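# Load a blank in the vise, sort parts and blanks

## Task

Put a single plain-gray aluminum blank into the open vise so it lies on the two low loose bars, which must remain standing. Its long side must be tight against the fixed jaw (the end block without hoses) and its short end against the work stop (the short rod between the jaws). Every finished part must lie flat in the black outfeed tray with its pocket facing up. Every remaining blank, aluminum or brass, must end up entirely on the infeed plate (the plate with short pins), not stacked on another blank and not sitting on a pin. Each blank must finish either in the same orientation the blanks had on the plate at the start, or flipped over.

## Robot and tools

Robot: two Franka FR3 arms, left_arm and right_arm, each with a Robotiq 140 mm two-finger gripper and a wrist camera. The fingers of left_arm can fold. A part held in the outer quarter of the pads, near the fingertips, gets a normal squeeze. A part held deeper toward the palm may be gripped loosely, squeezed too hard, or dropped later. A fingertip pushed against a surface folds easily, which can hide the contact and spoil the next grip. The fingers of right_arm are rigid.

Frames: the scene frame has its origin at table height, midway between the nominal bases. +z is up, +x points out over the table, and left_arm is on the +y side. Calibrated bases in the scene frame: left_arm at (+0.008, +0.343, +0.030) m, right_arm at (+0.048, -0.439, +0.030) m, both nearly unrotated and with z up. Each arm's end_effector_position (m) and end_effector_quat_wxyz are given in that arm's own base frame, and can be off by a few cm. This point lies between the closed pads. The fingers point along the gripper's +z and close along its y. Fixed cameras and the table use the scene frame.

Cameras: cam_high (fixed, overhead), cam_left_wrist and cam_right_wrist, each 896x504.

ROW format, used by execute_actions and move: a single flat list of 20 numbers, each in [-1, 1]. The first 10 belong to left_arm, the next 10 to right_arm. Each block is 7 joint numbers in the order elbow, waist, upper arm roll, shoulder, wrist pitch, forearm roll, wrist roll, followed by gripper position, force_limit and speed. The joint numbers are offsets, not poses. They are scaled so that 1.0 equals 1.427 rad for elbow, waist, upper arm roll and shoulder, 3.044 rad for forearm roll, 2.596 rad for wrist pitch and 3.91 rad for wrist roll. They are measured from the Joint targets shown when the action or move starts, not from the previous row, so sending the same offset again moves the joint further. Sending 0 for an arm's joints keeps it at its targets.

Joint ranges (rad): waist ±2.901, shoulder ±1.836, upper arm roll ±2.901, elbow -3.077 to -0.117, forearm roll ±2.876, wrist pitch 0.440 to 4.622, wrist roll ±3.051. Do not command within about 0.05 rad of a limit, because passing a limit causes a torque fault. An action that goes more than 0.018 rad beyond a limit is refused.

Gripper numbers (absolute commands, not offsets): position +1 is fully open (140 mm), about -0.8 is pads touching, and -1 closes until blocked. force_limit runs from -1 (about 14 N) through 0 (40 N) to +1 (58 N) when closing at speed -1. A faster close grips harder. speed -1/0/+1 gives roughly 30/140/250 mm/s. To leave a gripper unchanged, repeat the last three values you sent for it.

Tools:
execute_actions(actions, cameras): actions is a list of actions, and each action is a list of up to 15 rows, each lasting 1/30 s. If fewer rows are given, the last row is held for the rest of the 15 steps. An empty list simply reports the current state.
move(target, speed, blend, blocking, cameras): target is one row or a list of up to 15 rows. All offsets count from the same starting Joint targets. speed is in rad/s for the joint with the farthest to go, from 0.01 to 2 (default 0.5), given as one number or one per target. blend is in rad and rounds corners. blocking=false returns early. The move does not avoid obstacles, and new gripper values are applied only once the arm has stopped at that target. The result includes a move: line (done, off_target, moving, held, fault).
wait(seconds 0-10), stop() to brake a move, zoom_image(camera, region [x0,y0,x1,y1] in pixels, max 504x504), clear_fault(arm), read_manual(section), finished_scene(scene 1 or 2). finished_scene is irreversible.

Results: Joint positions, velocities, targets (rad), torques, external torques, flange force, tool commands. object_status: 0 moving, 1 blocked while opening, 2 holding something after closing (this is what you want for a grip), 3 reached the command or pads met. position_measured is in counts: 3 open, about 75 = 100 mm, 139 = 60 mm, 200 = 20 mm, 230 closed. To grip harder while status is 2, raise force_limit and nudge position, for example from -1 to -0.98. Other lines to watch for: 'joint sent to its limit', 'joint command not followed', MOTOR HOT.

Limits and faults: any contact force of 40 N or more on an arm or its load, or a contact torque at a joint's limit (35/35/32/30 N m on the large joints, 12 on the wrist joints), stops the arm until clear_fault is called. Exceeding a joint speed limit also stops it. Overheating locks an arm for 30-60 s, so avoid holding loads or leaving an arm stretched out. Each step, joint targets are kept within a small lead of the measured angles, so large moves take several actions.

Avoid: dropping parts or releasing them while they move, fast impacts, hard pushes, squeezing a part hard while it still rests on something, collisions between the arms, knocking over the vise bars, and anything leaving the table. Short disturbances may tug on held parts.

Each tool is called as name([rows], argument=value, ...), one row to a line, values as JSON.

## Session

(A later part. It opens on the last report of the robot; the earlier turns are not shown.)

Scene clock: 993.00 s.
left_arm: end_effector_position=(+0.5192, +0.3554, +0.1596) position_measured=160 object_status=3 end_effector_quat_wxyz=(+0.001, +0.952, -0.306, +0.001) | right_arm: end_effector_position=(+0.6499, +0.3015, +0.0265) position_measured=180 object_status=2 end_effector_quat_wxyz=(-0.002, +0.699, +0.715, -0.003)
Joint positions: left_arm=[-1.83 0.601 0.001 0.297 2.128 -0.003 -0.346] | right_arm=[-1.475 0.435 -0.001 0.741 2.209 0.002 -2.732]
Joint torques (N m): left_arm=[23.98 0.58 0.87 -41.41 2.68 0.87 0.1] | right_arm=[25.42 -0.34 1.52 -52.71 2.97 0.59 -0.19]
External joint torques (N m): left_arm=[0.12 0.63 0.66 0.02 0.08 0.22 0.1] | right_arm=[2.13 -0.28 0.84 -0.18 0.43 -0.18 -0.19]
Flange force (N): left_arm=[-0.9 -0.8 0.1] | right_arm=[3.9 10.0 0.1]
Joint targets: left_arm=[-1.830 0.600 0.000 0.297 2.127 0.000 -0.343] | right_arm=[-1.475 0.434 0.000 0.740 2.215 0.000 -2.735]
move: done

move(target=[0,0,0,0,0,0,0,-0.25,-1,-1,-0.000126,0,0,0.001596,0.000946,0,0,-0.98,-0.05,-1], speed=0.05, cameras=[])

move(target=[0,0,0,0,0,0,0,-0.25,-1,-1,-0.000126,0,0,0.001596,0.000946,0,0,-0.98,-0.05,-1], speed=0.05, cameras=[])

move(target=[0,0,0,0,0,0,0,-0.25,-1,-1,-0.000084,0,0,0.001064,0.000631,0,0,-0.98,-0.05,-1], speed=0.05, cameras=[])

Scene clock: 997.10 s.
left_arm: end_effector_position=(+0.5192, +0.3554, +0.1596) position_measured=160 object_status=3 end_effector_quat_wxyz=(+0.001, +0.952, -0.306, +0.001) | right_arm: end_effector_position=(+0.6499, +0.3015, +0.0250) position_measured=180 object_status=2 end_effector_quat_wxyz=(-0.002, +0.699, +0.715, -0.003)
Joint positions: left_arm=[-1.83 0.601 0.001 0.297 2.128 -0.003 -0.346] | right_arm=[-1.475 0.435 -0.001 0.743 2.211 0.002 -2.732]
Joint torques (N m): left_arm=[24 0.64 0.86 -41.34 2.67 0.86 0.08] | right_arm=[25.42 -0.37 1.57 -52.82 2.91 0.59 -0.25]
External joint torques (N m): left_arm=[0.16 0.81 0.75 0.03 0.07 0.22 0.08] | right_arm=[2.01 -0.33 0.89 -0.03 0.34 -0.17 -0.24]
Flange force (N): left_arm=[-1.1 -1.1 0.0] | right_arm=[3.8 10.1 0.2]
Joint targets: left_arm=[-1.830 0.600 0.000 0.297 2.127 0.000 -0.343] | right_arm=[-1.475 0.434 0.000 0.742 2.217 0.000 -2.735]
move: done

Scene clock: 997.80 s.
left_arm: end_effector_position=(+0.5192, +0.3554, +0.1596) position_measured=160 object_status=3 end_effector_quat_wxyz=(+0.001, +0.952, -0.306, +0.001) | right_arm: end_effector_position=(+0.6499, +0.3015, +0.0235) position_measured=180 object_status=2 end_effector_quat_wxyz=(-0.002, +0.699, +0.715, -0.003)
Joint positions: left_arm=[-1.83 0.601 0.001 0.297 2.128 -0.003 -0.346] | right_arm=[-1.475 0.435 -0.001 0.745 2.214 0.002 -2.732]
Joint torques (N m): left_arm=[23.96 0.55 0.88 -41.37 2.67 0.86 0.13] | right_arm=[25.32 -0.33 1.59 -52.75 2.9 0.58 -0.24]
External joint torques (N m): left_arm=[0.12 0.61 0.67 -0.03 0.07 0.22 0.13] | right_arm=[1.99 -0.25 0.95 -0.03 0.35 -0.18 -0.24]
Flange force (N): left_arm=[-1.0 -0.7 0.0] | right_arm=[3.8 9.9 0.3]
Joint targets: left_arm=[-1.830 0.600 0.000 0.297 2.127 0.000 -0.343] | right_arm=[-1.475 0.434 0.000 0.744 2.220 0.000 -2.735]
move: done

Scene clock: 998.50 s.
left_arm: end_effector_position=(+0.5192, +0.3554, +0.1596) position_measured=160 object_status=3 end_effector_quat_wxyz=(+0.001, +0.952, -0.306, +0.001) | right_arm: end_effector_position=(+0.6499, +0.3015, +0.0226) position_measured=180 object_status=2 end_effector_quat_wxyz=(-0.002, +0.699, +0.715, -0.003)
Joint positions: left_arm=[-1.83 0.601 0.001 0.297 2.128 -0.003 -0.346] | right_arm=[-1.475 0.435 -0.001 0.747 2.216 0.002 -2.732]
Joint torques (N m): left_arm=[23.98 0.6 0.88 -41.36 2.67 0.86 0.12] | right_arm=[25.33 -0.31 1.6 -52.78 2.9 0.58 -0.25]
External joint torques (N m): left_arm=[0.05 0.63 0.65 0.19 0.07 0.22 0.12] | right_arm=[2.04 -0.13 1.01 -0.08 0.35 -0.18 -0.25]
Flange force (N): left_arm=[-0.9 -1.1 0.3] | right_arm=[4.0 9.9 0.2]
Joint targets: left_arm=[-1.830 0.600 0.000 0.297 2.127 0.000 -0.343] | right_arm=[-1.475 0.434 0.000 0.746 2.221 0.000 -2.735]
move: done

move(target=[0,0,0,0,0,0,0,-0.25,-1,-1,-0.000084,0,0,0.001064,0.000631,0,0,-0.98,-0.05,-1], speed=0.05, cameras=[])

move(target=[0,0,0,0,0,0,0,-0.25,-1,-1,-0.000084,0,0,0.001064,0.000631,0,0,-0.98,-0.05,-1], speed=0.05, cameras=[])

move(target=[0,0,0,0,0,0,0,-0.25,-1,-1,-0.000084,0,0,0.001064,0.000631,0,0,-0.98,-0.05,-1], speed=0.05, cameras=["cam_right_wrist"])

Scene clock: 1001.97 s.
left_arm: end_effector_position=(+0.5192, +0.3554, +0.1596) position_measured=160 object_status=3 end_effector_quat_wxyz=(+0.001, +0.952, -0.306, +0.001) | right_arm: end_effector_position=(+0.6499, +0.3015, +0.0215) position_measured=180 object_status=2 end_effector_quat_wxyz=(-0.002, +0.699, +0.715, -0.003)
Joint positions: left_arm=[-1.83 0.601 0.001 0.297 2.128 -0.003 -0.346] | right_arm=[-1.476 0.435 -0.001 0.748 2.217 0.002 -2.732]
Joint torques (N m): left_arm=[24.02 0.61 0.89 -41.34 2.68 0.86 0.11] | right_arm=[25.4 -0.36 1.54 -52.81 2.93 0.59 -0.19]
External joint torques (N m): left_arm=[0.08 0.67 0.68 0.24 0.07 0.21 0.11] | right_arm=[2.21 -0.42 0.79 -0.22 0.4 -0.17 -0.19]
Flange force (N): left_arm=[-0.8 -1.4 0.3] | right_arm=[3.9 10.4 0.1]
Joint targets: left_arm=[-1.830 0.600 0.000 0.297 2.127 0.000 -0.343] | right_arm=[-1.476 0.434 0.000 0.747 2.223 0.000 -2.735]
move: done

Scene clock: 1002.67 s.
left_arm: end_effector_position=(+0.5192, +0.3554, +0.1596) position_measured=160 object_status=3 end_effector_quat_wxyz=(+0.001, +0.952, -0.306, +0.001) | right_arm: end_effector_position=(+0.6499, +0.3015, +0.0205) position_measured=180 object_status=2 end_effector_quat_wxyz=(-0.002, +0.699, +0.715, -0.003)
Joint positions: left_arm=[-1.83 0.601 0.001 0.297 2.128 -0.003 -0.346] | right_arm=[-1.476 0.435 -0.001 0.75 2.219 0.002 -2.732]
Joint torques (N m): left_arm=[23.99 0.61 0.89 -41.38 2.67 0.88 0.1] | right_arm=[25.3 -0.38 1.56 -52.78 2.89 0.58 -0.27]
External joint torques (N m): left_arm=[0.25 0.73 0.74 -0.15 0.09 0.24 0.1] | right_arm=[1.99 -0.35 0.86 0.05 0.33 -0.18 -0.27]
Flange force (N): left_arm=[-1.1 -0.9 -0.3] | right_arm=[3.8 10.2 0.4]
Joint targets: left_arm=[-1.830 0.600 0.000 0.297 2.127 0.000 -0.343] | right_arm=[-1.476 0.434 0.000 0.749 2.224 0.000 -2.735]
move: done

Scene clock: 1003.37 s.
left_arm: end_effector_position=(+0.5192, +0.3554, +0.1596) position_measured=160 object_status=3 end_effector_quat_wxyz=(+0.001, +0.952, -0.306, +0.001) | right_arm: end_effector_position=(+0.6499, +0.3015, +0.0198) position_measured=180 object_status=2 end_effector_quat_wxyz=(-0.002, +0.699, +0.715, -0.003)
Joint positions: left_arm=[-1.83 0.601 0.001 0.297 2.128 -0.003 -0.346] | right_arm=[-1.476 0.435 -0.001 0.751 2.22 0.002 -2.732]
Joint torques (N m): left_arm=[24.03 0.56 0.92 -41.38 2.67 0.87 0.08] | right_arm=[25.14 -0.27 1.7 -52.4 3 0.57 -0.25]
External joint torques (N m): left_arm=[0.2 0.64 0.73 -0.02 0.08 0.23 0.08] | right_arm=[1.85 -0.27 0.98 0.39 0.44 -0.19 -0.25]
Flange force (N): left_arm=[-0.9 -1.1 -0.1] | right_arm=[3.9 10.2 1.1]
Joint targets: left_arm=[-1.830 0.600 0.000 0.297 2.127 0.000 -0.343] | right_arm=[-1.476 0.434 0.000 0.750 2.226 0.000 -2.735]
move: done
camera_calibration:
cam_right_wrist: T_world_to_cam=[[0.999096, 0.0400879, -0.0141149, -0.651654], [0.042494, -0.936578, 0.347873, 0.252007], [0.000725769, -0.348158, -0.937435, 0.258556], [0, 0, 0, 1]]
Images, in order: cam_right_wrist.

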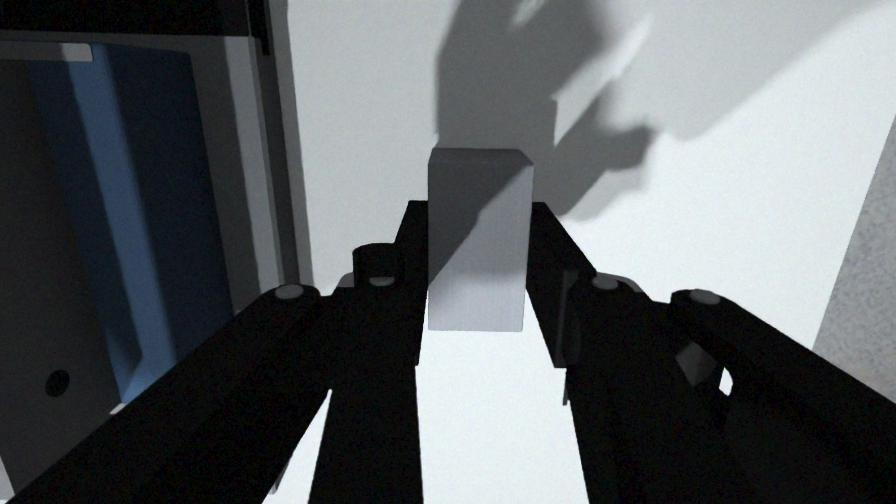

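move(target=[0,0,0,0,0,0,0,-0.25,-1,-1,-0.000084,0,0,0.001064,0.000631,0,0,-0.98,-0.05,-1], speed=0.05, cameras=[])

Scene clock: 1005.77 s.
left_arm: end_effector_position=(+0.5192, +0.3554, +0.1596) position_measured=160 object_status=3 end_effector_quat_wxyz=(+0.001, +0.952, -0.306, +0.001) | right_arm: end_effector_position=(+0.6499, +0.3015, +0.0197) position_measured=180 object_status=2 end_effector_quat_wxyz=(-0.002, +0.699, +0.715, -0.003)
Joint positions: left_arm=[-1.83 0.601 0.001 0.297 2.128 -0.003 -0.346] | right_arm=[-1.476 0.435 -0.001 0.751 2.22 0.002 -2.732]
Joint torques (N m): left_arm=[23.98 0.61 0.86 -41.31 2.68 0.87 0.11] | right_arm=[25.09 -0.22 1.65 -51.81 3.19 0.59 -0.19]
External joint torques (N m): left_arm=[0.12 0.63 0.62 0.13 0.08 0.23 0.11] | right_arm=[1.93 -0.23 0.93 0.73 0.65 -0.17 -0.18]
Flange force (N): left_arm=[-0.8 -1.1 0.2] | right_arm=[4.4 11.1 2.0]
Joint targets: left_arm=[-1.830 0.600 0.000 0.297 2.127 0.000 -0.343] | right_arm=[-1.476 0.434 0.000 0.752 2.228 0.000 -2.735]
move: done

execute_actions([
  [[0,0,0,0,0,0,0,-0.25,-1,-1,0,0,0,0,0,0,0,-0.2,-1,-1]],
], cameras=["cam_right_wrist"])

Scene clock: 1010.67 s.
left_arm: end_effector_position=(+0.5192, +0.3554, +0.1596) position_measured=160 object_status=3 end_effector_quat_wxyz=(+0.001, +0.952, -0.306, +0.001) | right_arm: end_effector_position=(+0.6508, +0.3019, +0.0199) position_measured=154 object_status=0 end_effector_quat_wxyz=(-0.001, +0.699, +0.715, -0.001)
Joint positions: left_arm=[-1.83 0.601 0.001 0.297 2.128 -0.003 -0.346] | right_arm=[-1.476 0.435 -0.001 0.751 2.223 0.002 -2.732]
Joint torques (N m): left_arm=[23.97 0.59 0.9 -41.35 2.69 0.85 0.1] | right_arm=[24.61 -0.26 1.58 -51.95 2.77 0.59 -0.15]
External joint torques (N m): left_arm=[0.25 0.5 0.55 -0.11 0.12 0.21 0.1] | right_arm=[1.37 -0.25 0.88 0.72 0.21 -0.16 -0.14]
Flange force (N): left_arm=[-0.7 -0.9 -0.1] | right_arm=[3.6 9.1 1.3]
Joint targets: left_arm=[-1.830 0.600 0.000 0.297 2.127 0.000 -0.343] | right_arm=[-1.476 0.434 0.000 0.752 2.228 0.000 -2.735]
Step readings (joint positions of left_arm | right_arm):
0: [-1.830 0.601 0.001 0.297 2.128 -0.003 -0.346] | [-1.476 0.435 -0.001 0.751 2.220 0.002 -2.732]
1: [-1.830 0.601 0.001 0.297 2.128 -0.003 -0.346] | [-1.476 0.435 -0.001 0.751 2.220 0.002 -2.732]
2: [-1.830 0.601 0.001 0.297 2.128 -0.003 -0.346] | [-1.476 0.435 -0.001 0.751 2.220 0.002 -2.732]
4: [-1.830 0.601 0.001 0.297 2.128 -0.003 -0.346] | [-1.476 0.435 -0.001 0.751 2.221 0.002 -2.732]
8: [-1.830 0.601 0.001 0.297 2.128 -0.003 -0.346] | [-1.476 0.435 -0.001 0.751 2.222 0.002 -2.732]
15: [-1.830 0.601 0.001 0.297 2.128 -0.003 -0.346] | [-1.476 0.435 -0.001 0.751 2.223 0.002 -2.732]
camera_calibration:
cam_right_wrist: T_world_to_cam=[[0.999117, 0.04047, -0.0112568, -0.652746], [0.0418614, -0.937008, 0.34679, 0.252878], [0.00348687, -0.346955, -0.937875, 0.256638], [0, 0, 0, 1]]
Images, in order: cam_right_wrist.

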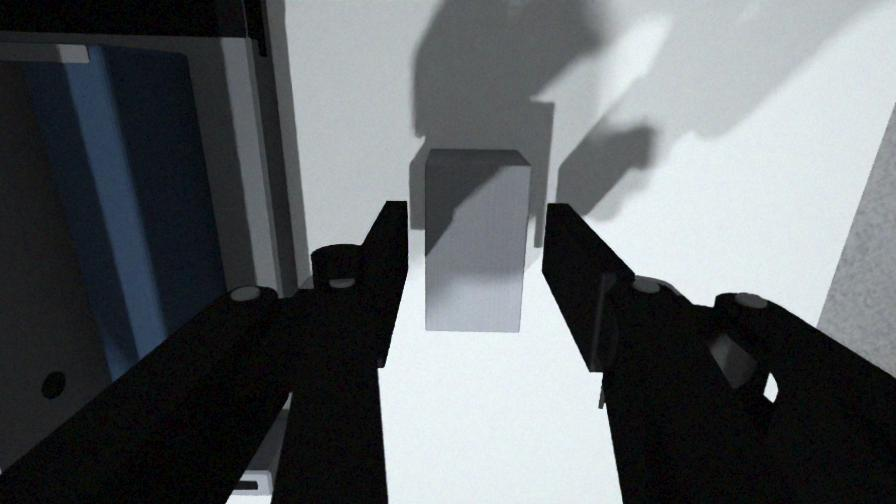

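move(target=[0,0,0,0,0,0,0,-0.25,-1,-1,0.000673,0,0,-0.00851,-0.005048,0,0,-0.2,-1,-1], speed=0.05, cameras=["cam_right_wrist"])

Scene clock: 1015.37 s.
left_arm: end_effector_position=(+0.5192, +0.3554, +0.1596) position_measured=160 object_status=3 end_effector_quat_wxyz=(+0.001, +0.952, -0.306, +0.001) | right_arm: end_effector_position=(+0.6526, +0.3028, +0.0269) position_measured=154 object_status=3 end_effector_quat_wxyz=(+0.000, +0.699, +0.715, +0.002)
Joint positions: left_arm=[-1.83 0.601 0.001 0.297 2.128 -0.003 -0.346] | right_arm=[-1.476 0.435 -0.001 0.741 2.22 0.002 -2.732]
Joint velocities: left_arm=[within noise] | right_arm=[0.001 0 0 0.001 -0.006 -0.002 -0.002]
Joint torques (N m): left_arm=[24.06 0.58 0.87 -41.32 2.67 0.87 0.1] | right_arm=[24.75 -0.28 1.5 -52.23 2.21 0.6 -0.19]
External joint torques (N m): left_arm=[0.17 0.72 0.74 0.14 0.07 0.23 0.1] | right_arm=[1.37 -0.38 0.72 0.46 -0.37 -0.17 -0.19]
Flange force (N): left_arm=[-0.9 -1.4 0.1] | right_arm=[3.6 9.8 0.0]
Joint targets: left_arm=[-1.830 0.600 0.000 0.297 2.127 0.000 -0.343] | right_arm=[-1.475 0.434 0.000 0.740 2.215 0.000 -2.735]
move: done
camera_calibration:
cam_right_wrist: T_world_to_cam=[[0.999166, 0.0404986, -0.00512563, -0.654742], [0.0397852, -0.937976, 0.344409, 0.252854], [0.00914037, -0.344326, -0.938806, 0.259122], [0, 0, 0, 1]]
Images, in order: cam_right_wrist.

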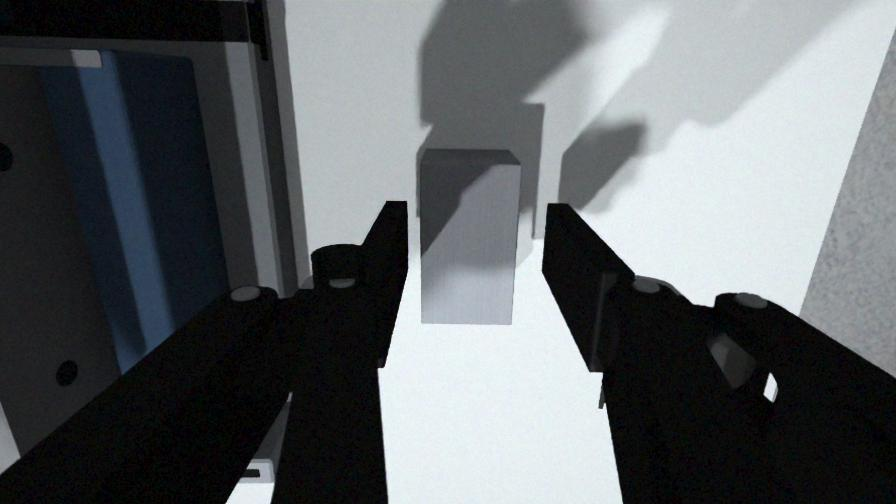

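move(target=[0,0,0,0,0,0,0,-0.25,-1,-1,-0.00995,0.00111,0,-0.00561,0.00239,0,0.0004,-0.2,-1,-1], speed=0.05, cameras=["cam_right_wrist"])

Scene clock: 1025.90 s.
left_arm: end_effector_position=(+0.5192, +0.3554, +0.1596) position_measured=160 object_status=3 end_effector_quat_wxyz=(+0.001, +0.952, -0.306, +0.001) | right_arm: end_effector_position=(+0.6493, +0.3012, +0.0271) position_measured=154 object_status=3 end_effector_quat_wxyz=(-0.001, +0.699, +0.715, -0.001)
Joint positions: left_arm=[-1.83 0.601 0.001 0.297 2.128 -0.003 -0.346] | right_arm=[-1.487 0.435 -0.001 0.733 2.218 0.002 -2.732]
Joint torques (N m): left_arm=[23.99 0.58 0.88 -41.33 2.68 0.86 0.1] | right_arm=[24.5 -0.29 1.56 -52.39 2.5 0.58 -0.09]
External joint torques (N m): left_arm=[0.05 0.66 0.69 0.23 0.07 0.22 0.1] | right_arm=[1.33 -0.31 0.86 -0.16 -0.03 -0.17 -0.09]
Flange force (N): left_arm=[-0.9 -1.2 0.3] | right_arm=[2.6 6.8 -0.5]
Joint targets: left_arm=[-1.830 0.600 0.000 0.297 2.127 0.000 -0.343] | right_arm=[-1.489 0.435 0.000 0.732 2.221 0.000 -2.733]
move: done
camera_calibration:
cam_right_wrist: T_world_to_cam=[[0.999131, 0.040479, -0.00997696, -0.651192], [0.0414284, -0.937215, 0.346282, 0.250133], [0.00466661, -0.346395, -0.938077, 0.262289], [0, 0, 0, 1]]
Images, in order: cam_right_wrist.

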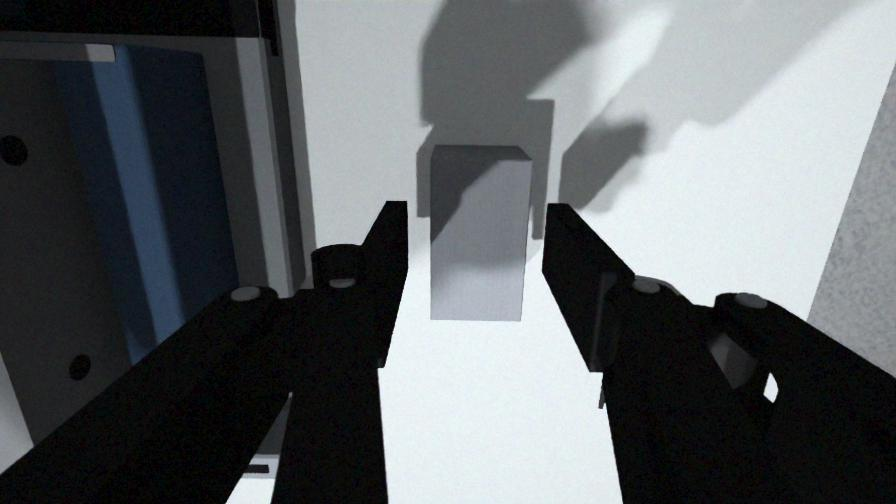

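execute_actions([
  [[0,0,0,0,0,0,0,-0.25,-1,-1,0,0,0,0,0,0,0,-1,-1,-1]],
  [[0,0,0,0,0,0,0,-0.25,-1,-1,0,0,0,0,0,0,0,-1,-1,-1]],
], cameras=["cam_right_wrist"])

Scene clock: 1031.50 s.
left_arm: end_effector_position=(+0.5192, +0.3554, +0.1596) position_measured=160 object_status=3 end_effector_quat_wxyz=(+0.001, +0.952, -0.306, +0.001) | right_arm: end_effector_position=(+0.6492, +0.3012, +0.0272) position_measured=180 object_status=2 end_effector_quat_wxyz=(-0.001, +0.699, +0.715, -0.001)
Joint positions: left_arm=[-1.83 0.601 0.001 0.297 2.128 -0.003 -0.346] | right_arm=[-1.488 0.435 -0.001 0.733 2.219 0.002 -2.732]
Joint torques (N m): left_arm=[24 0.6 0.88 -41.38 2.68 0.86 0.11] | right_arm=[24.55 -0.29 1.53 -52.09 2.46 0.6 -0.07]
External joint torques (N m): left_arm=[0.14 0.65 0.66 0.07 0.08 0.22 0.11] | right_arm=[1.24 -0.34 0.81 0.32 -0.11 -0.16 -0.07]
External joint torques at the end of the 1st action: left_arm=[0.09 0.47 0.53 0.1 0.08 0.22 0.09] | right_arm=[1.29 -0.28 0.91 0.21 -0.05 -0.18 -0.05]
Flange force (N): left_arm=[-0.9 -1.1 0.1] | right_arm=[3.0 7.8 0.1]
Flange force at the end of the 1st action (N): left_arm=[-0.7 -0.9 0.2] | right_arm=[3.1 7.6 0.1]
Joint targets: left_arm=[-1.830 0.600 0.000 0.297 2.127 0.000 -0.343] | right_arm=[-1.489 0.435 0.000 0.732 2.221 0.000 -2.733]
Step readings (joint positions of left_arm | right_arm; steps 1 to 15: 1st action; 16 to 30: 2nd action):
0: [-1.830 0.601 0.001 0.297 2.128 -0.003 -0.346] | [-1.488 0.435 -0.001 0.733 2.218 0.002 -2.732]
1: [-1.830 0.601 0.001 0.297 2.128 -0.003 -0.346] | [-1.488 0.435 -0.001 0.733 2.218 0.002 -2.732]
2: [-1.830 0.601 0.001 0.297 2.128 -0.003 -0.346] | [-1.488 0.435 -0.001 0.733 2.218 0.002 -2.732]
4: [-1.830 0.601 0.001 0.297 2.128 -0.003 -0.346] | [-1.488 0.435 -0.001 0.733 2.218 0.002 -2.732]
8: [-1.830 0.601 0.001 0.297 2.128 -0.003 -0.346] | [-1.488 0.435 -0.001 0.733 2.218 0.002 -2.732]
15: [-1.830 0.601 0.001 0.297 2.128 -0.003 -0.346] | [-1.488 0.435 -0.001 0.733 2.218 0.002 -2.732]
16: [-1.830 0.601 0.001 0.297 2.128 -0.003 -0.346] | [-1.488 0.435 -0.001 0.733 2.219 0.002 -2.732]
17: [-1.830 0.601 0.001 0.297 2.128 -0.003 -0.346] | [-1.488 0.435 -0.001 0.733 2.219 0.002 -2.732]
19: [-1.830 0.601 0.001 0.297 2.128 -0.003 -0.346] | [-1.488 0.435 -0.001 0.733 2.219 0.002 -2.732]
23: [-1.830 0.601 0.001 0.297 2.128 -0.003 -0.346] | [-1.488 0.435 -0.001 0.733 2.219 0.002 -2.732]
30: [-1.830 0.601 0.001 0.297 2.128 -0.003 -0.346] | [-1.488 0.435 -0.001 0.733 2.219 0.002 -2.732]
camera_calibration:
cam_right_wrist: T_world_to_cam=[[0.999132, 0.0404938, -0.00980087, -0.651148], [0.0413816, -0.937235, 0.346234, 0.250101], [0.00483461, -0.346339, -0.938097, 0.262276], [0, 0, 0, 1]]
Images, in order: cam_right_wrist.

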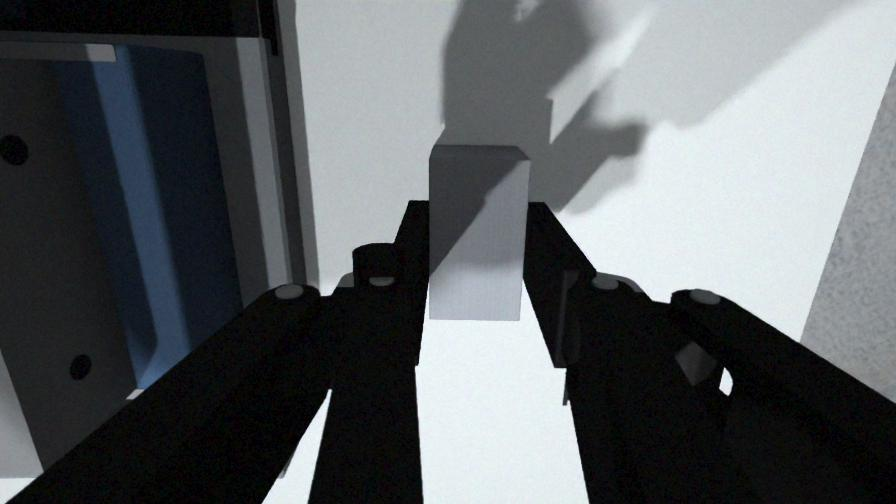

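move(target=[0,0,0,0,0,0,0,-0.25,-1,-1,0.0019,0,0,-0.0157,-0.00967,0,0,-1,-1,-1], speed=0.05, cameras=["cam_right_wrist"])

Scene clock: 1039.53 s.
left_arm: end_effector_position=(+0.5192, +0.3554, +0.1596) position_measured=160 object_status=3 end_effector_quat_wxyz=(+0.001, +0.952, -0.306, +0.001) | right_arm: end_effector_position=(+0.6489, +0.3011, +0.0398) position_measured=180 object_status=2 end_effector_quat_wxyz=(-0.001, +0.699, +0.715, -0.001)
Joint positions: left_arm=[-1.83 0.601 0.001 0.297 2.128 -0.003 -0.346] | right_arm=[-1.488 0.435 -0.001 0.713 2.199 0.002 -2.732]
Joint torques (N m): left_arm=[23.98 0.63 0.88 -41.36 2.68 0.86 0.09] | right_arm=[25.82 -0.27 1.56 -52.97 2.38 0.61 -0.14]
External joint torques (N m): left_arm=[0.23 0.67 0.65 -0.11 0.1 0.22 0.09] | right_arm=[2.39 -0.12 0.97 -0.87 -0.18 -0.16 -0.14]
Flange force (N): left_arm=[-0.9 -0.9 -0.2] | right_arm=[4.4 10.4 -2.2]
Joint targets: left_arm=[-1.830 0.600 0.000 0.297 2.127 0.000 -0.343] | right_arm=[-1.486 0.435 0.000 0.709 2.196 0.000 -2.733]
move: done
camera_calibration:
cam_right_wrist: T_world_to_cam=[[0.999133, 0.0405196, -0.00956579, -0.650667], [0.041325, -0.937285, 0.346106, 0.245682], [0.00505819, -0.346201, -0.938147, 0.273809], [0, 0, 0, 1]]
Images, in order: cam_right_wrist.

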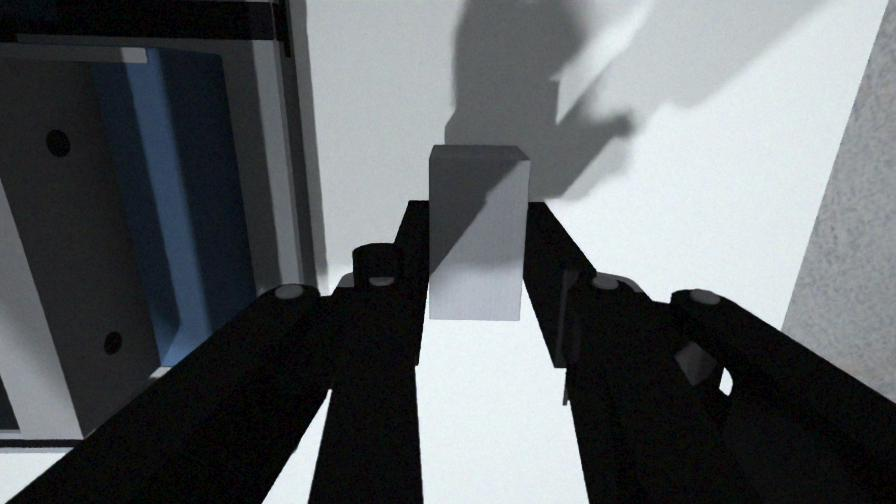

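move([
  [0,0,0,0,0,0,0,-0.25,-1,-1,0.061165,0,0,-0.07439,-0.074519,0,0,-0.98,-0.05,-1],
  [0,0,0,0,0,0,0,-0.25,-1,-1,-0.388805,0.076697,0,-0.368755,0.011015,0,0.027994,-0.98,-0.05,-1],
], speed=[0.25,0.35], blend=[0.03,0], cameras=["cam_right_wrist"])

Scene clock: 1052.97 s.
left_arm: end_effector_position=(+0.5192, +0.3553, +0.1596) position_measured=160 object_status=3 end_effector_quat_wxyz=(+0.001, +0.952, -0.306, +0.001) | right_arm: end_effector_position=(+0.4960, +0.2994, +0.1397) position_measured=180 object_status=2 end_effector_quat_wxyz=(-0.002, +0.697, +0.717, -0.004)
Joint positions: left_arm=[-1.83 0.601 0.001 0.297 2.128 -0.003 -0.346] | right_arm=[-2.041 0.543 -0.001 0.187 2.219 0.002 -2.629]
Joint velocities: left_arm=[within noise] | right_arm=[-0.001 0 0 0 0.001 -0.001 0.005]
Joint torques (N m): left_arm=[23.99 0.63 0.91 -41.41 2.68 0.85 0.1] | right_arm=[25.13 0.03 0.93 -38.44 2.95 0.6 0.11]
External joint torques (N m): left_arm=[0.15 0.81 0.8 0.02 0.09 0.21 0.1] | right_arm=[1.86 0.03 0.74 -0.95 0.4 -0.16 0.11]
Flange force (N): left_arm=[-1.2 -1.0 0.0] | right_arm=[2.7 3.2 -2.2]
Joint targets: left_arm=[-1.830 0.600 0.000 0.297 2.127 0.000 -0.343] | right_arm=[-2.041 0.545 0.000 0.183 2.224 0.000 -2.624]
move: done; blend cut to 0 rad at target 1
camera_calibration:
cam_right_wrist: T_world_to_cam=[[0.998841, 0.0453235, -0.0162025, -0.497235], [0.0481279, -0.93579, 0.349257, 0.211632], [0.000667446, -0.349632, -0.936887, 0.370822], [0, 0, 0, 1]]
Images, in order: cam_right_wrist.

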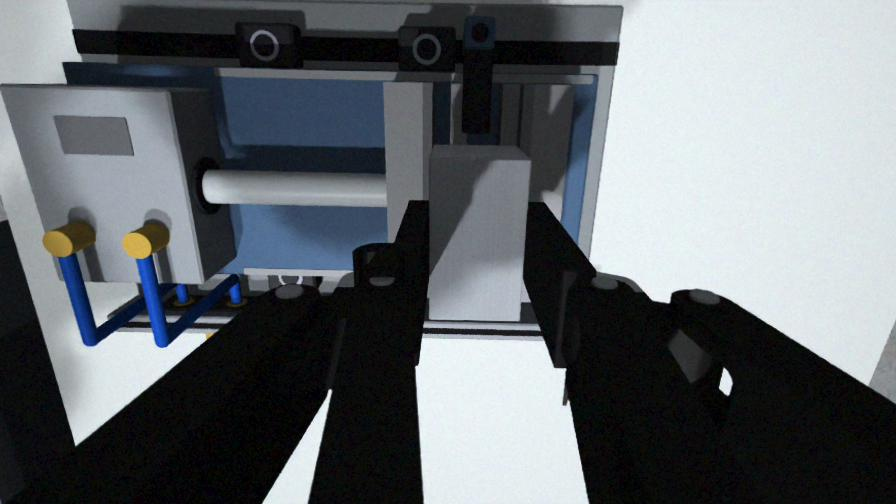

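move(target=[0,0,0,0,0,0,0,-0.25,-1,-1,-0.00922,0,0,0.013294,0.012376,0,0.002046,-0.98,-0.05,-1], speed=0.06, cameras=["cam_right_wrist"])

zoom_image(camera="cam_right_wrist", region=[380, 80, 580, 190])

Scene clock: 1063.83 s.
left_arm: end_effector_position=(+0.5192, +0.3553, +0.1596) position_measured=160 object_status=3 end_effector_quat_wxyz=(+0.001, +0.952, -0.306, +0.001) | right_arm: end_effector_position=(+0.4962, +0.2996, +0.1271) position_measured=180 object_status=2 end_effector_quat_wxyz=(-0.002, +0.700, +0.714, -0.003)
Joint positions: left_arm=[-1.83 0.601 0.001 0.297 2.128 -0.003 -0.346] | right_arm=[-2.054 0.543 -0.001 0.203 2.25 0.002 -2.62]
Joint velocities: left_arm=[within noise] | right_arm=[0.001 -0.001 -0.001 -0.001 0.003 0.001 0.003]
Joint torques (N m): left_arm=[23.97 0.59 0.88 -41.35 2.68 0.86 0.1] | right_arm=[24.99 0.03 0.96 -37.88 3 0.58 0.15]
External joint torques (N m): left_arm=[0.03 0.48 0.52 0.22 0.07 0.21 0.1] | right_arm=[2.02 0.1 0.82 -0.21 0.44 -0.16 0.15]
Flange force (N): left_arm=[-0.7 -0.9 0.4] | right_arm=[4.2 5.3 -1.1]
Joint targets: left_arm=[-1.830 0.600 0.000 0.297 2.127 0.000 -0.343] | right_arm=[-2.054 0.545 0.000 0.202 2.256 0.000 -2.616]
move: done
camera_calibration:
cam_right_wrist: T_world_to_cam=[[0.999239, 0.0362641, -0.0143531, -0.495419], [0.0389929, -0.936515, 0.348454, 0.22101], [-0.000805507, -0.348748, -0.937216, 0.359528], [0, 0, 0, 1]]
Images, in order: cam_right_wrist.

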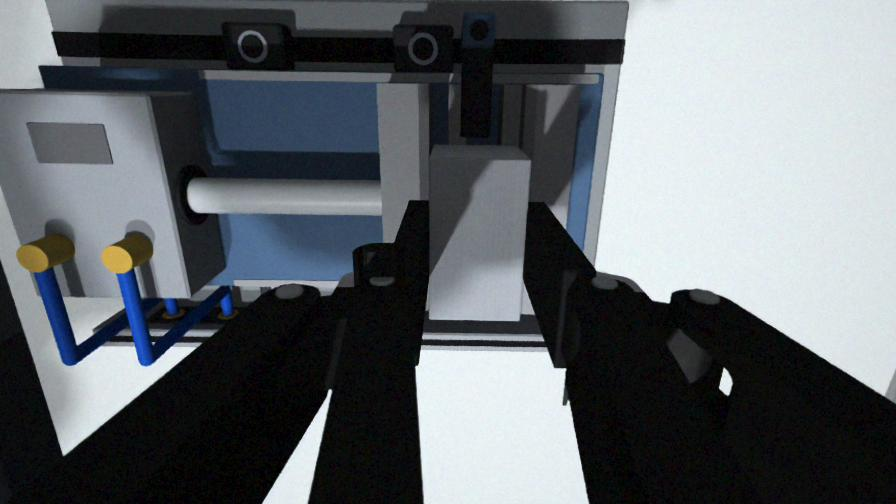

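Scaled by 2.520 from the camera's 896x504 image, which has a finer 1280x720 frame.

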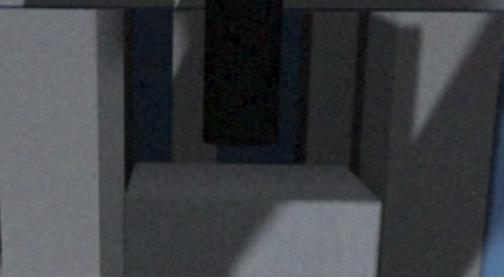

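zoom_image(camera="cam_right_wrist", region=[410, 110, 490, 170])

zoom_image(camera="cam_right_wrist", region=[480, 110, 560, 170])

Scaled by 6.300 from the camera's 896x504 image, which has a finer 1280x720 frame.

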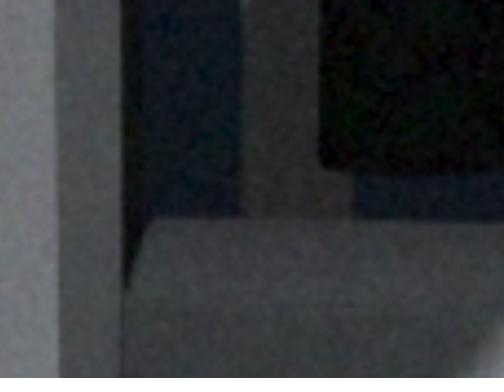

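Scaled by 6.300 from the camera's 896x504 image, which has a finer 1280x720 frame.

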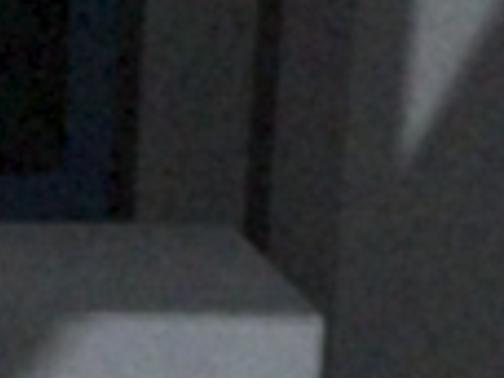

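move(target=[0,0,0,0,0,0,0,-0.25,-1,-1,-0.009188,0,0,0.016359,0.014043,0,0,-0.98,-0.05,-1], speed=0.06, cameras=["cam_right_wrist"])

zoom_image(camera="cam_right_wrist", region=[400, 100, 560, 190])

Scene clock: 1092.90 s.
left_arm: end_effector_position=(+0.5192, +0.3553, +0.1595) position_measured=160 object_status=3 end_effector_quat_wxyz=(+0.001, +0.952, -0.306, +0.001) | right_arm: end_effector_position=(+0.4962, +0.2996, +0.1110) position_measured=180 object_status=2 end_effector_quat_wxyz=(-0.002, +0.701, +0.713, -0.003)
Joint positions: left_arm=[-1.83 0.601 0.001 0.297 2.128 -0.003 -0.346] | right_arm=[-2.067 0.543 -0.001 0.227 2.287 0.002 -2.619]
Joint velocities: left_arm=[within noise] | right_arm=[0.001 0.002 0 0 0.004 0 0]
Joint torques (N m): left_arm=[24.03 0.58 0.87 -41.36 2.68 0.86 0.07] | right_arm=[24.62 -0.02 0.99 -38.38 2.9 0.54 0.1]
External joint torques (N m): left_arm=[0.16 0.53 0.57 0.13 0.08 0.22 0.07] | right_arm=[1.94 0.05 0.81 -0.22 0.34 -0.17 0.1]
Flange force (N): left_arm=[-0.6 -1.2 0.1] | right_arm=[3.9 5.2 -1.1]
Joint targets: left_arm=[-1.830 0.600 0.000 0.297 2.127 0.000 -0.343] | right_arm=[-2.067 0.545 0.000 0.226 2.293 0.000 -2.616]
move: done
camera_calibration:
cam_right_wrist: T_world_to_cam=[[0.999275, 0.0352681, -0.0143166, -0.4954], [0.0380468, -0.93653, 0.348517, 0.22706], [-0.00111637, -0.348809, -0.937193, 0.344645], [0, 0, 0, 1]]
Images, in order: cam_right_wrist.

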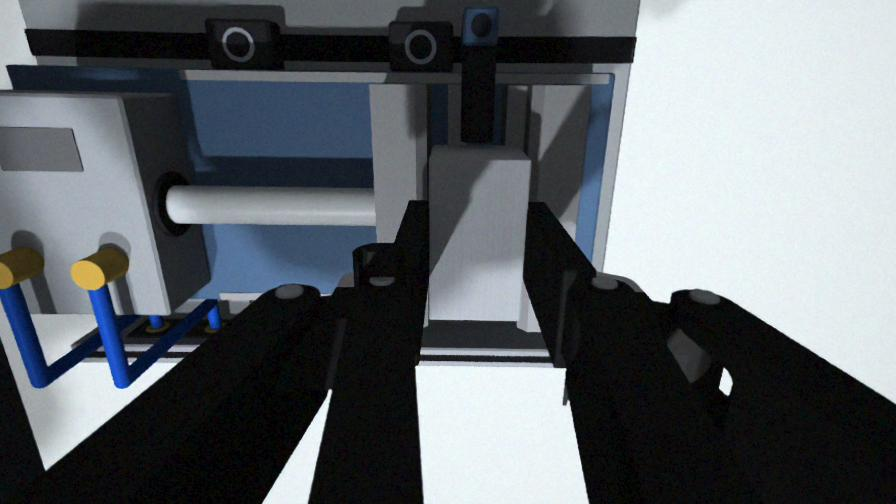

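Scaled by 3.150 from the camera's 896x504 image, which has a finer 1280x720 frame.

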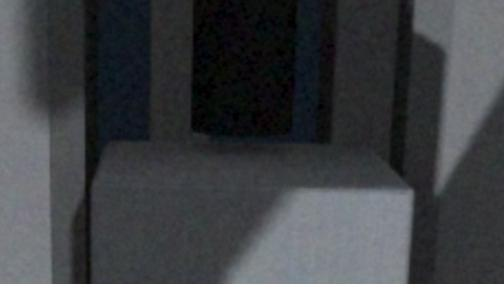

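move(target=[0,0,0,0,0,0,0,-0.25,-1,-1,-0.000778,0,0,0.001587,0.0013,0,0,-0.98,-0.05,-1], speed=0.05, cameras=[])

move(target=[0,0,0,0,0,0,0,-0.25,-1,-1,-0.000519,0,0,0.001058,0.000867,0,0,-0.98,-0.05,-1], speed=0.05, cameras=[])

move(target=[0,0,0,0,0,0,0,-0.25,-1,-1,-0.000519,0,0,0.001058,0.000867,0,0,-0.98,-0.05,-1], speed=0.05, cameras=[])

Scene clock: 1097.03 s.
left_arm: end_effector_position=(+0.5192, +0.3553, +0.1595) position_measured=160 object_status=3 end_effector_quat_wxyz=(+0.001, +0.952, -0.306, +0.001) | right_arm: end_effector_position=(+0.4965, +0.2997, +0.1099) position_measured=180 object_status=2 end_effector_quat_wxyz=(-0.001, +0.701, +0.713, -0.003)
Joint positions: left_arm=[-1.83 0.601 0.001 0.297 2.128 -0.003 -0.346] | right_arm=[-2.068 0.543 -0.001 0.228 2.29 0.002 -2.619]
Joint torques (N m): left_arm=[23.98 0.6 0.88 -41.4 2.69 0.86 0.11] | right_arm=[24.37 0.12 0.98 -38.09 2.96 0.54 0.06]
External joint torques (N m): left_arm=[0.12 0.66 0.67 0.05 0.09 0.22 0.11] | right_arm=[1.75 0.15 0.77 0.05 0.4 -0.18 0.06]
Flange force (N): left_arm=[-1.0 -1.0 0.1] | right_arm=[3.9 5.1 -0.4]
Joint targets: left_arm=[-1.830 0.600 0.000 0.297 2.127 0.000 -0.343] | right_arm=[-2.068 0.545 0.000 0.228 2.296 0.000 -2.616]
move: done

Scene clock: 1097.73 s.
left_arm: end_effector_position=(+0.5192, +0.3553, +0.1595) position_measured=160 object_status=3 end_effector_quat_wxyz=(+0.001, +0.952, -0.306, +0.001) | right_arm: end_effector_position=(+0.4966, +0.2997, +0.1090) position_measured=180 object_status=2 end_effector_quat_wxyz=(-0.001, +0.701, +0.713, -0.003)
Joint positions: left_arm=[-1.83 0.601 0.001 0.297 2.128 -0.003 -0.346] | right_arm=[-2.069 0.543 -0.001 0.23 2.293 0.002 -2.619]
Joint torques (N m): left_arm=[23.99 0.58 0.91 -41.33 2.7 0.85 0.1] | right_arm=[24.49 0.03 0.98 -38.09 2.89 0.55 0.06]
External joint torques (N m): left_arm=[0.1 0.62 0.69 0.15 0.1 0.21 0.1] | right_arm=[1.96 0.16 0.86 -0.04 0.34 -0.16 0.06]
Flange force (N): left_arm=[-0.9 -1.1 0.3] | right_arm=[4.3 5.7 -0.8]
Joint targets: left_arm=[-1.830 0.600 0.000 0.297 2.127 0.000 -0.343] | right_arm=[-2.069 0.545 0.000 0.229 2.298 0.000 -2.616]
move: done

Scene clock: 1098.43 s.
left_arm: end_effector_position=(+0.5192, +0.3553, +0.1595) position_measured=160 object_status=3 end_effector_quat_wxyz=(+0.001, +0.952, -0.306, +0.001) | right_arm: end_effector_position=(+0.4966, +0.2997, +0.1080) position_measured=180 object_status=2 end_effector_quat_wxyz=(-0.001, +0.701, +0.713, -0.003)
Joint positions: left_arm=[-1.83 0.601 0.001 0.297 2.128 -0.003 -0.346] | right_arm=[-2.07 0.543 -0.001 0.231 2.295 0.002 -2.618]
Joint torques (N m): left_arm=[23.95 0.54 0.91 -41.33 2.69 0.85 0.11] | right_arm=[24.51 0.02 1.06 -38.16 2.92 0.55 0.11]
External joint torques (N m): left_arm=[0.09 0.52 0.64 0.06 0.09 0.21 0.11] | right_arm=[1.94 -0.11 0.7 0 0.35 -0.16 0.11]
Flange force (N): left_arm=[-0.9 -0.8 0.1] | right_arm=[4.0 5.8 -0.7]
Joint targets: left_arm=[-1.830 0.600 0.000 0.297 2.127 0.000 -0.343] | right_arm=[-2.070 0.545 0.000 0.231 2.301 0.000 -2.616]
move: done

move(target=[0,0,0,0,0,0,0,-0.25,-1,-1,-0.000519,0,0,0.001058,0.000867,0,0,-0.98,-0.05,-1], speed=0.05, cameras=[])

move(target=[0,0,0,0,0,0,0,-0.25,-1,-1,-0.000519,0,0,0.001058,0.000867,0,0,-0.98,-0.05,-1], speed=0.05, cameras=[])

move(target=[0,0,0,0,0,0,0,-0.25,-1,-1,-0.000519,0,0,0.001058,0.000867,0,0,-0.98,-0.05,-1], speed=0.05, cameras=["cam_right_wrist"])

Scene clock: 1101.33 s.
left_arm: end_effector_position=(+0.5192, +0.3553, +0.1595) position_measured=160 object_status=3 end_effector_quat_wxyz=(+0.001, +0.952, -0.306, +0.001) | right_arm: end_effector_position=(+0.4968, +0.2999, +0.1076) position_measured=180 object_status=2 end_effector_quat_wxyz=(-0.001, +0.701, +0.713, -0.002)
Joint positions: left_arm=[-1.83 0.601 0.001 0.297 2.128 -0.003 -0.346] | right_arm=[-2.07 0.543 -0.001 0.232 2.297 0.002 -2.618]
Joint torques (N m): left_arm=[24 0.58 0.92 -41.33 2.69 0.86 0.11] | right_arm=[24.19 0.01 0.96 -37.63 2.97 0.54 0.13]
External joint torques (N m): left_arm=[0.13 0.69 0.75 0.15 0.09 0.22 0.11] | right_arm=[1.78 -0.01 0.7 0.32 0.43 -0.17 0.13]
Flange force (N): left_arm=[-0.9 -1.3 0.2] | right_arm=[4.2 5.9 0.1]
Joint targets: left_arm=[-1.830 0.600 0.000 0.297 2.127 0.000 -0.343] | right_arm=[-2.071 0.545 0.000 0.233 2.303 0.000 -2.616]
move: done

Scene clock: 1102.03 s.
left_arm: end_effector_position=(+0.5192, +0.3553, +0.1595) position_measured=160 object_status=3 end_effector_quat_wxyz=(+0.001, +0.952, -0.306, +0.001) | right_arm: end_effector_position=(+0.4972, +0.3001, +0.1076) position_measured=180 object_status=2 end_effector_quat_wxyz=(-0.001, +0.701, +0.713, -0.001)
Joint positions: left_arm=[-1.83 0.601 0.001 0.297 2.128 -0.003 -0.346] | right_arm=[-2.07 0.543 -0.001 0.232 2.299 0.002 -2.618]
Joint torques (N m): left_arm=[23.96 0.6 0.92 -41.34 2.68 0.85 0.07] | right_arm=[23.82 -0.04 1.05 -36.87 3.04 0.55 0.1]
External joint torques (N m): left_arm=[0.13 0.69 0.74 0.04 0.09 0.21 0.07] | right_arm=[1.26 -0.08 0.77 1.36 0.47 -0.16 0.1]
Flange force (N): left_arm=[-1.0 -0.9 0.1] | right_arm=[4.5 6.5 2.2]
Joint targets: left_arm=[-1.830 0.600 0.000 0.297 2.127 0.000 -0.343] | right_arm=[-2.071 0.545 0.000 0.234 2.305 0.000 -2.616]
move: done

Scene clock: 1102.73 s.
left_arm: end_effector_position=(+0.5192, +0.3553, +0.1595) position_measured=160 object_status=3 end_effector_quat_wxyz=(+0.001, +0.952, -0.306, +0.001) | right_arm: end_effector_position=(+0.4976, +0.3004, +0.1076) position_measured=180 object_status=2 end_effector_quat_wxyz=(-0.001, +0.701, +0.713, -0.001)
Joint positions: left_arm=[-1.83 0.601 0.001 0.297 2.128 -0.003 -0.346] | right_arm=[-2.07 0.543 -0.001 0.232 2.301 0.002 -2.618]
Joint torques (N m): left_arm=[23.95 0.57 0.91 -41.37 2.69 0.85 0.09] | right_arm=[23.45 0.04 0.93 -36.16 3.02 0.55 0.09]
External joint torques (N m): left_arm=[0.06 0.46 0.54 0.1 0.09 0.2 0.09] | right_arm=[0.94 -0.14 0.53 1.98 0.46 -0.16 0.09]
Flange force (N): left_arm=[-0.7 -0.7 0.2] | right_arm=[4.5 7.0 3.3]
Joint targets: left_arm=[-1.830 0.600 0.000 0.297 2.127 0.000 -0.343] | right_arm=[-2.072 0.545 0.000 0.236 2.307 0.000 -2.616]
move: done
camera_calibration:
cam_right_wrist: T_world_to_cam=[[0.999333, 0.0351938, -0.00972631, -0.497387], [0.0363842, -0.937465, 0.346172, 0.230366], [0.00306505, -0.346295, -0.93812, 0.338943], [0, 0, 0, 1]]
Images, in order: cam_right_wrist.

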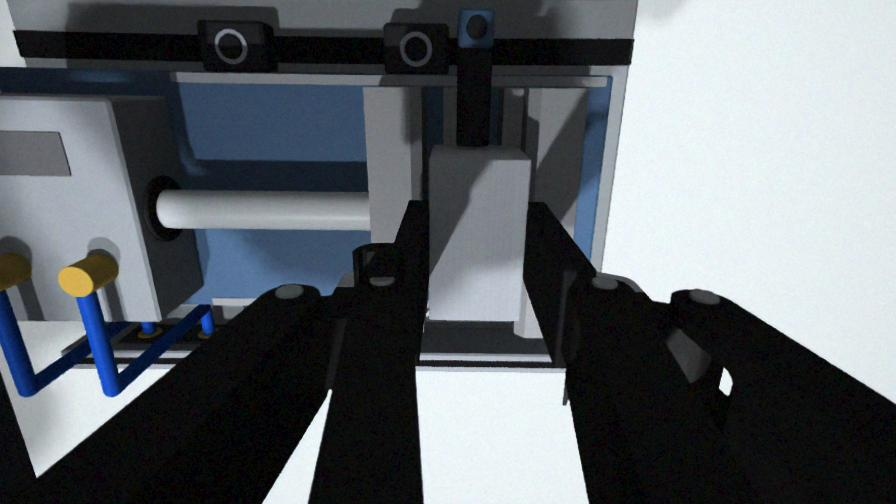

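move(target=[0,0,0,0,0,0,0,-0.25,-1,-1,0.002074,0,0,-0.004233,-0.003467,0,0,-0.98,-0.05,-1], speed=0.05, cameras=["cam_right_wrist"])

zoom_image(camera="cam_right_wrist", region=[410, 110, 490, 170])

zoom_image(camera="cam_right_wrist", region=[480, 110, 560, 170])

Scene clock: 1109.63 s.
left_arm: end_effector_position=(+0.5192, +0.3553, +0.1595) position_measured=160 object_status=3 end_effector_quat_wxyz=(+0.001, +0.952, -0.306, +0.001) | right_arm: end_effector_position=(+0.4977, +0.3004, +0.1076) position_measured=180 object_status=2 end_effector_quat_wxyz=(-0.001, +0.701, +0.713, -0.001)
Joint positions: left_arm=[-1.83 0.601 0.001 0.297 2.128 -0.003 -0.346] | right_arm=[-2.07 0.543 -0.001 0.232 2.301 0.002 -2.618]
Joint torques (N m): left_arm=[24.01 0.62 0.88 -41.33 2.69 0.85 0.12] | right_arm=[24.65 -0.06 0.97 -38.99 2.49 0.52 0.06]
External joint torques (N m): left_arm=[0.2 0.75 0.73 0 0.1 0.21 0.12] | right_arm=[2.13 -0.05 0.74 -0.84 -0.08 -0.18 0.06]
Flange force (N): left_arm=[-1.1 -1.2 0.0] | right_arm=[3.5 4.9 -3.0]
Joint targets: left_arm=[-1.830 0.600 0.000 0.297 2.127 0.000 -0.343] | right_arm=[-2.069 0.545 0.000 0.229 2.298 0.000 -2.616]
move: done
camera_calibration:
cam_right_wrist: T_world_to_cam=[[0.999334, 0.035219, -0.00957261, -0.497441], [0.0363549, -0.937495, 0.346094, 0.230419], [0.0032148, -0.346211, -0.938151, 0.338886], [0, 0, 0, 1]]
Images, in order: cam_right_wrist.

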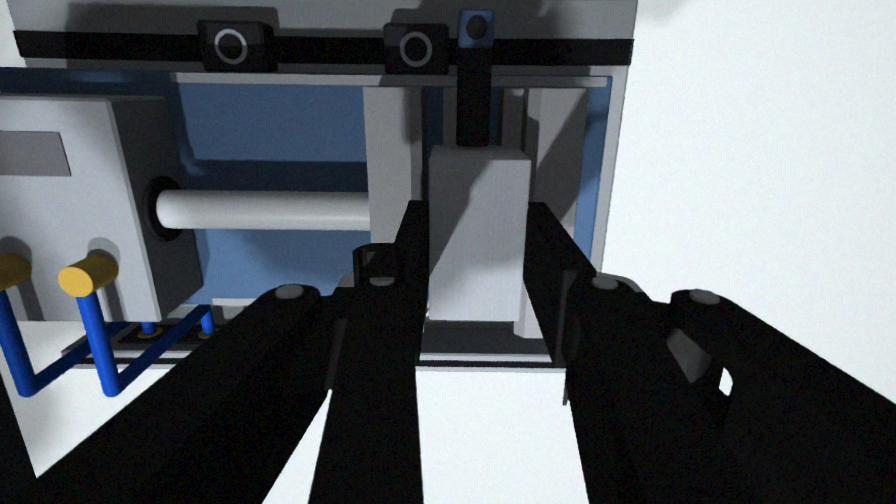

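Scaled by 6.300 from the camera's 896x504 image, which has a finer 1280x720 frame.

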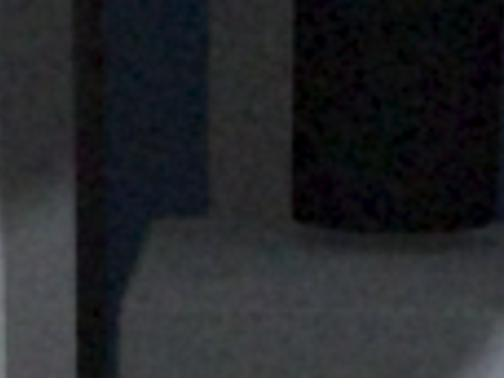

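Scaled by 6.300 from the camera's 896x504 image, which has a finer 1280x720 frame.

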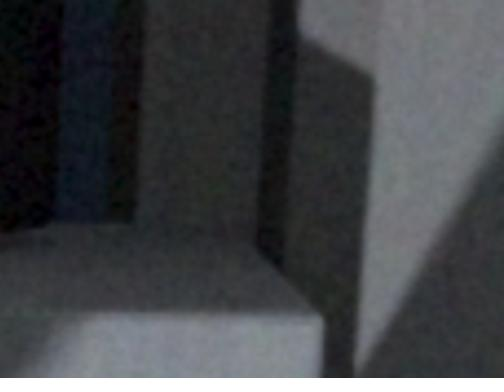

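move(target=[0,0,0,0,0,0,0,-0.25,-1,-1,0.000778,0,0,-0.001587,-0.0013,0,0,-0.98,-0.05,-1], speed=0.05, cameras=[])

Scene clock: 1112.93 s.
left_arm: end_effector_position=(+0.5192, +0.3553, +0.1595) position_measured=160 object_status=3 end_effector_quat_wxyz=(+0.001, +0.952, -0.306, +0.001) | right_arm: end_effector_position=(+0.4973, +0.3002, +0.1084) position_measured=180 object_status=2 end_effector_quat_wxyz=(-0.001, +0.701, +0.713, -0.001)
Joint positions: left_arm=[-1.83 0.601 0.001 0.297 2.128 -0.003 -0.346] | right_arm=[-2.07 0.543 -0.001 0.231 2.298 0.002 -2.618]
Joint torques (N m): left_arm=[23.99 0.62 0.92 -41.38 2.68 0.86 0.08] | right_arm=[24.81 0 1 -39.37 2.44 0.56 0.05]
External joint torques (N m): left_arm=[0.06 0.69 0.73 0.18 0.07 0.22 0.08] | right_arm=[2.17 0 0.77 -1.1 -0.15 -0.15 0.05]
Flange force (N): left_arm=[-0.9 -1.1 0.3] | right_arm=[3.3 4.5 -3.6]
Joint targets: left_arm=[-1.830 0.600 0.000 0.297 2.127 0.000 -0.343] | right_arm=[-2.068 0.545 0.000 0.227 2.295 0.000 -2.616]
move: done

move(target=[0,0,0,0,0,0,0,-0.25,-1,-1,0.00281,0.00206,0,0.001933,-0.000481,0,0.000752,-0.98,-0.05,-1], speed=0.05, cameras=[])

Scene clock: 1120.20 s.
left_arm: end_effector_position=(+0.5192, +0.3553, +0.1595) position_measured=160 object_status=3 end_effector_quat_wxyz=(+0.001, +0.952, -0.306, +0.001) | right_arm: end_effector_position=(+0.4974, +0.3019, +0.1096) position_measured=180 object_status=2 end_effector_quat_wxyz=(-0.001, +0.701, +0.714, +0.000)
Joint positions: left_arm=[-1.83 0.601 0.001 0.297 2.128 -0.003 -0.346] | right_arm=[-2.067 0.546 -0.001 0.23 2.297 0.002 -2.616]
Joint torques (N m): left_arm=[24 0.6 0.89 -41.36 2.69 0.85 0.11] | right_arm=[25.63 0.32 1.23 -38.3 2.48 0.56 0.11]
External joint torques (N m): left_arm=[0.07 0.62 0.65 0.23 0.08 0.2 0.11] | right_arm=[3.13 0.35 1.01 -0.26 -0.08 -0.15 0.11]
Flange force (N): left_arm=[-0.8 -1.2 0.3] | right_arm=[6.8 9.3 -2.9]
Joint targets: left_arm=[-1.830 0.600 0.000 0.297 2.127 0.000 -0.343] | right_arm=[-2.064 0.548 0.000 0.230 2.294 0.000 -2.613]
move: done

move(target=[0,0,0,0,0,0,0,-0.25,-1,-1,0.00140,0.00103,0,0.000966,-0.00024,0,0.000376,-0.98,-0.05,-1], speed=0.05, cameras=["cam_right_wrist"])

zoom_image(camera="cam_right_wrist", region=[410, 110, 490, 170])

zoom_image(camera="cam_right_wrist", region=[480, 110, 560, 170])

Scene clock: 1124.53 s.
left_arm: end_effector_position=(+0.5192, +0.3553, +0.1595) position_measured=160 object_status=3 end_effector_quat_wxyz=(+0.001, +0.952, -0.306, +0.001) | right_arm: end_effector_position=(+0.4974, +0.3020, +0.1096) position_measured=180 object_status=2 end_effector_quat_wxyz=(-0.001, +0.701, +0.713, -0.001)
Joint positions: left_arm=[-1.83 0.601 0.001 0.297 2.128 -0.003 -0.346] | right_arm=[-2.065 0.546 -0.001 0.231 2.295 0.002 -2.615]
Joint torques (N m): left_arm=[23.94 0.6 0.89 -41.33 2.69 0.86 0.09] | right_arm=[25.29 1.2 1.99 -37.92 2.7 0.7 0.14]
External joint torques (N m): left_arm=[0.11 0.59 0.62 0.07 0.1 0.21 0.09] | right_arm=[2.7 1.17 1.72 0.31 0.13 -0.01 0.14]
Flange force (N): left_arm=[-0.9 -0.9 0.2] | right_arm=[7.9 8.2 -1.3]
Joint targets: left_arm=[-1.830 0.600 0.000 0.297 2.127 0.000 -0.343] | right_arm=[-2.062 0.549 0.000 0.231 2.293 0.000 -2.611]
move: done
camera_calibration:
cam_right_wrist: T_world_to_cam=[[0.99935, 0.0346018, -0.0101004, -0.497002], [0.0359566, -0.937237, 0.346835, 0.231207], [0.00253463, -0.346973, -0.937872, 0.34185], [0, 0, 0, 1]]
Images, in order: cam_right_wrist.

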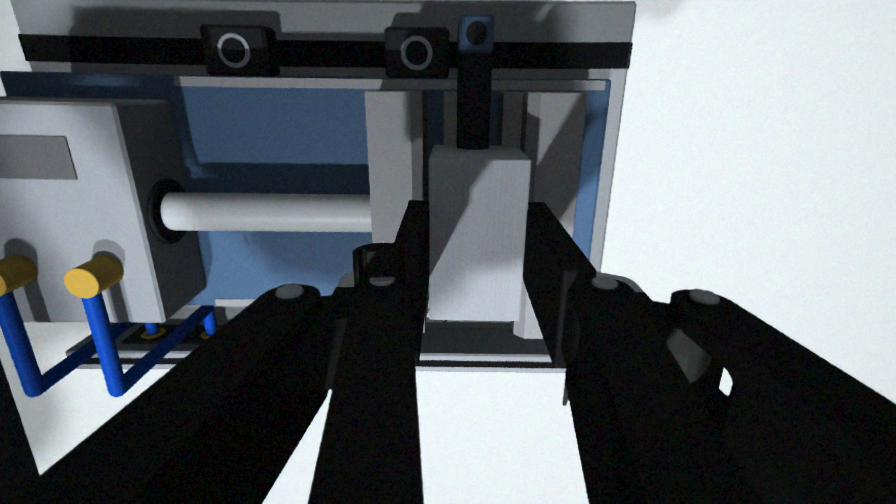

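Scaled by 6.300 from the camera's 896x504 image, which has a finer 1280x720 frame.

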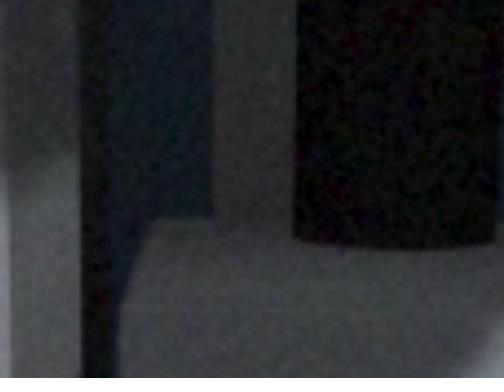

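Scaled by 6.300 from the camera's 896x504 image, which has a finer 1280x720 frame.

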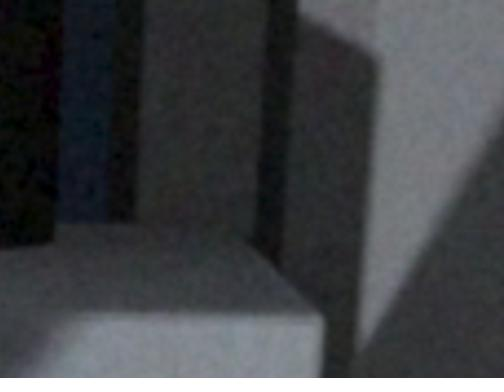

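move(target=[0,0,0,0,0,0,0,-0.25,-1,-1,0.002783,-0.00075,0,0.001915,-0.000478,0,-0.000274,-0.98,-0.05,-1], speed=0.05, cameras=[])

Scene clock: 1139.13 s.
left_arm: end_effector_position=(+0.5192, +0.3553, +0.1595) position_measured=160 object_status=3 end_effector_quat_wxyz=(+0.001, +0.952, -0.306, +0.001) | right_arm: end_effector_position=(+0.4977, +0.3020, +0.1092) position_measured=180 object_status=2 end_effector_quat_wxyz=(-0.001, +0.701, +0.713, -0.002)
Joint positions: left_arm=[-1.83 0.601 0.001 0.297 2.128 -0.003 -0.346] | right_arm=[-2.062 0.546 -0.001 0.234 2.292 0.001 -2.614]
Joint torques (N m): left_arm=[23.95 0.56 0.92 -41.34 2.69 0.84 0.12] | right_arm=[26.06 0.8 1.99 -38.05 2.84 0.8 0.05]
External joint torques (N m): left_arm=[0.12 0.41 0.52 0.06 0.09 0.19 0.12] | right_arm=[3.44 0.78 1.74 0.38 0.28 0.08 0.05]
Flange force (N): left_arm=[-0.7 -0.9 0.1] | right_arm=[8.8 11.1 -1.4]
Joint targets: left_arm=[-1.830 0.600 0.000 0.297 2.127 0.000 -0.343] | right_arm=[-2.058 0.548 0.000 0.234 2.292 0.000 -2.612]
move: done


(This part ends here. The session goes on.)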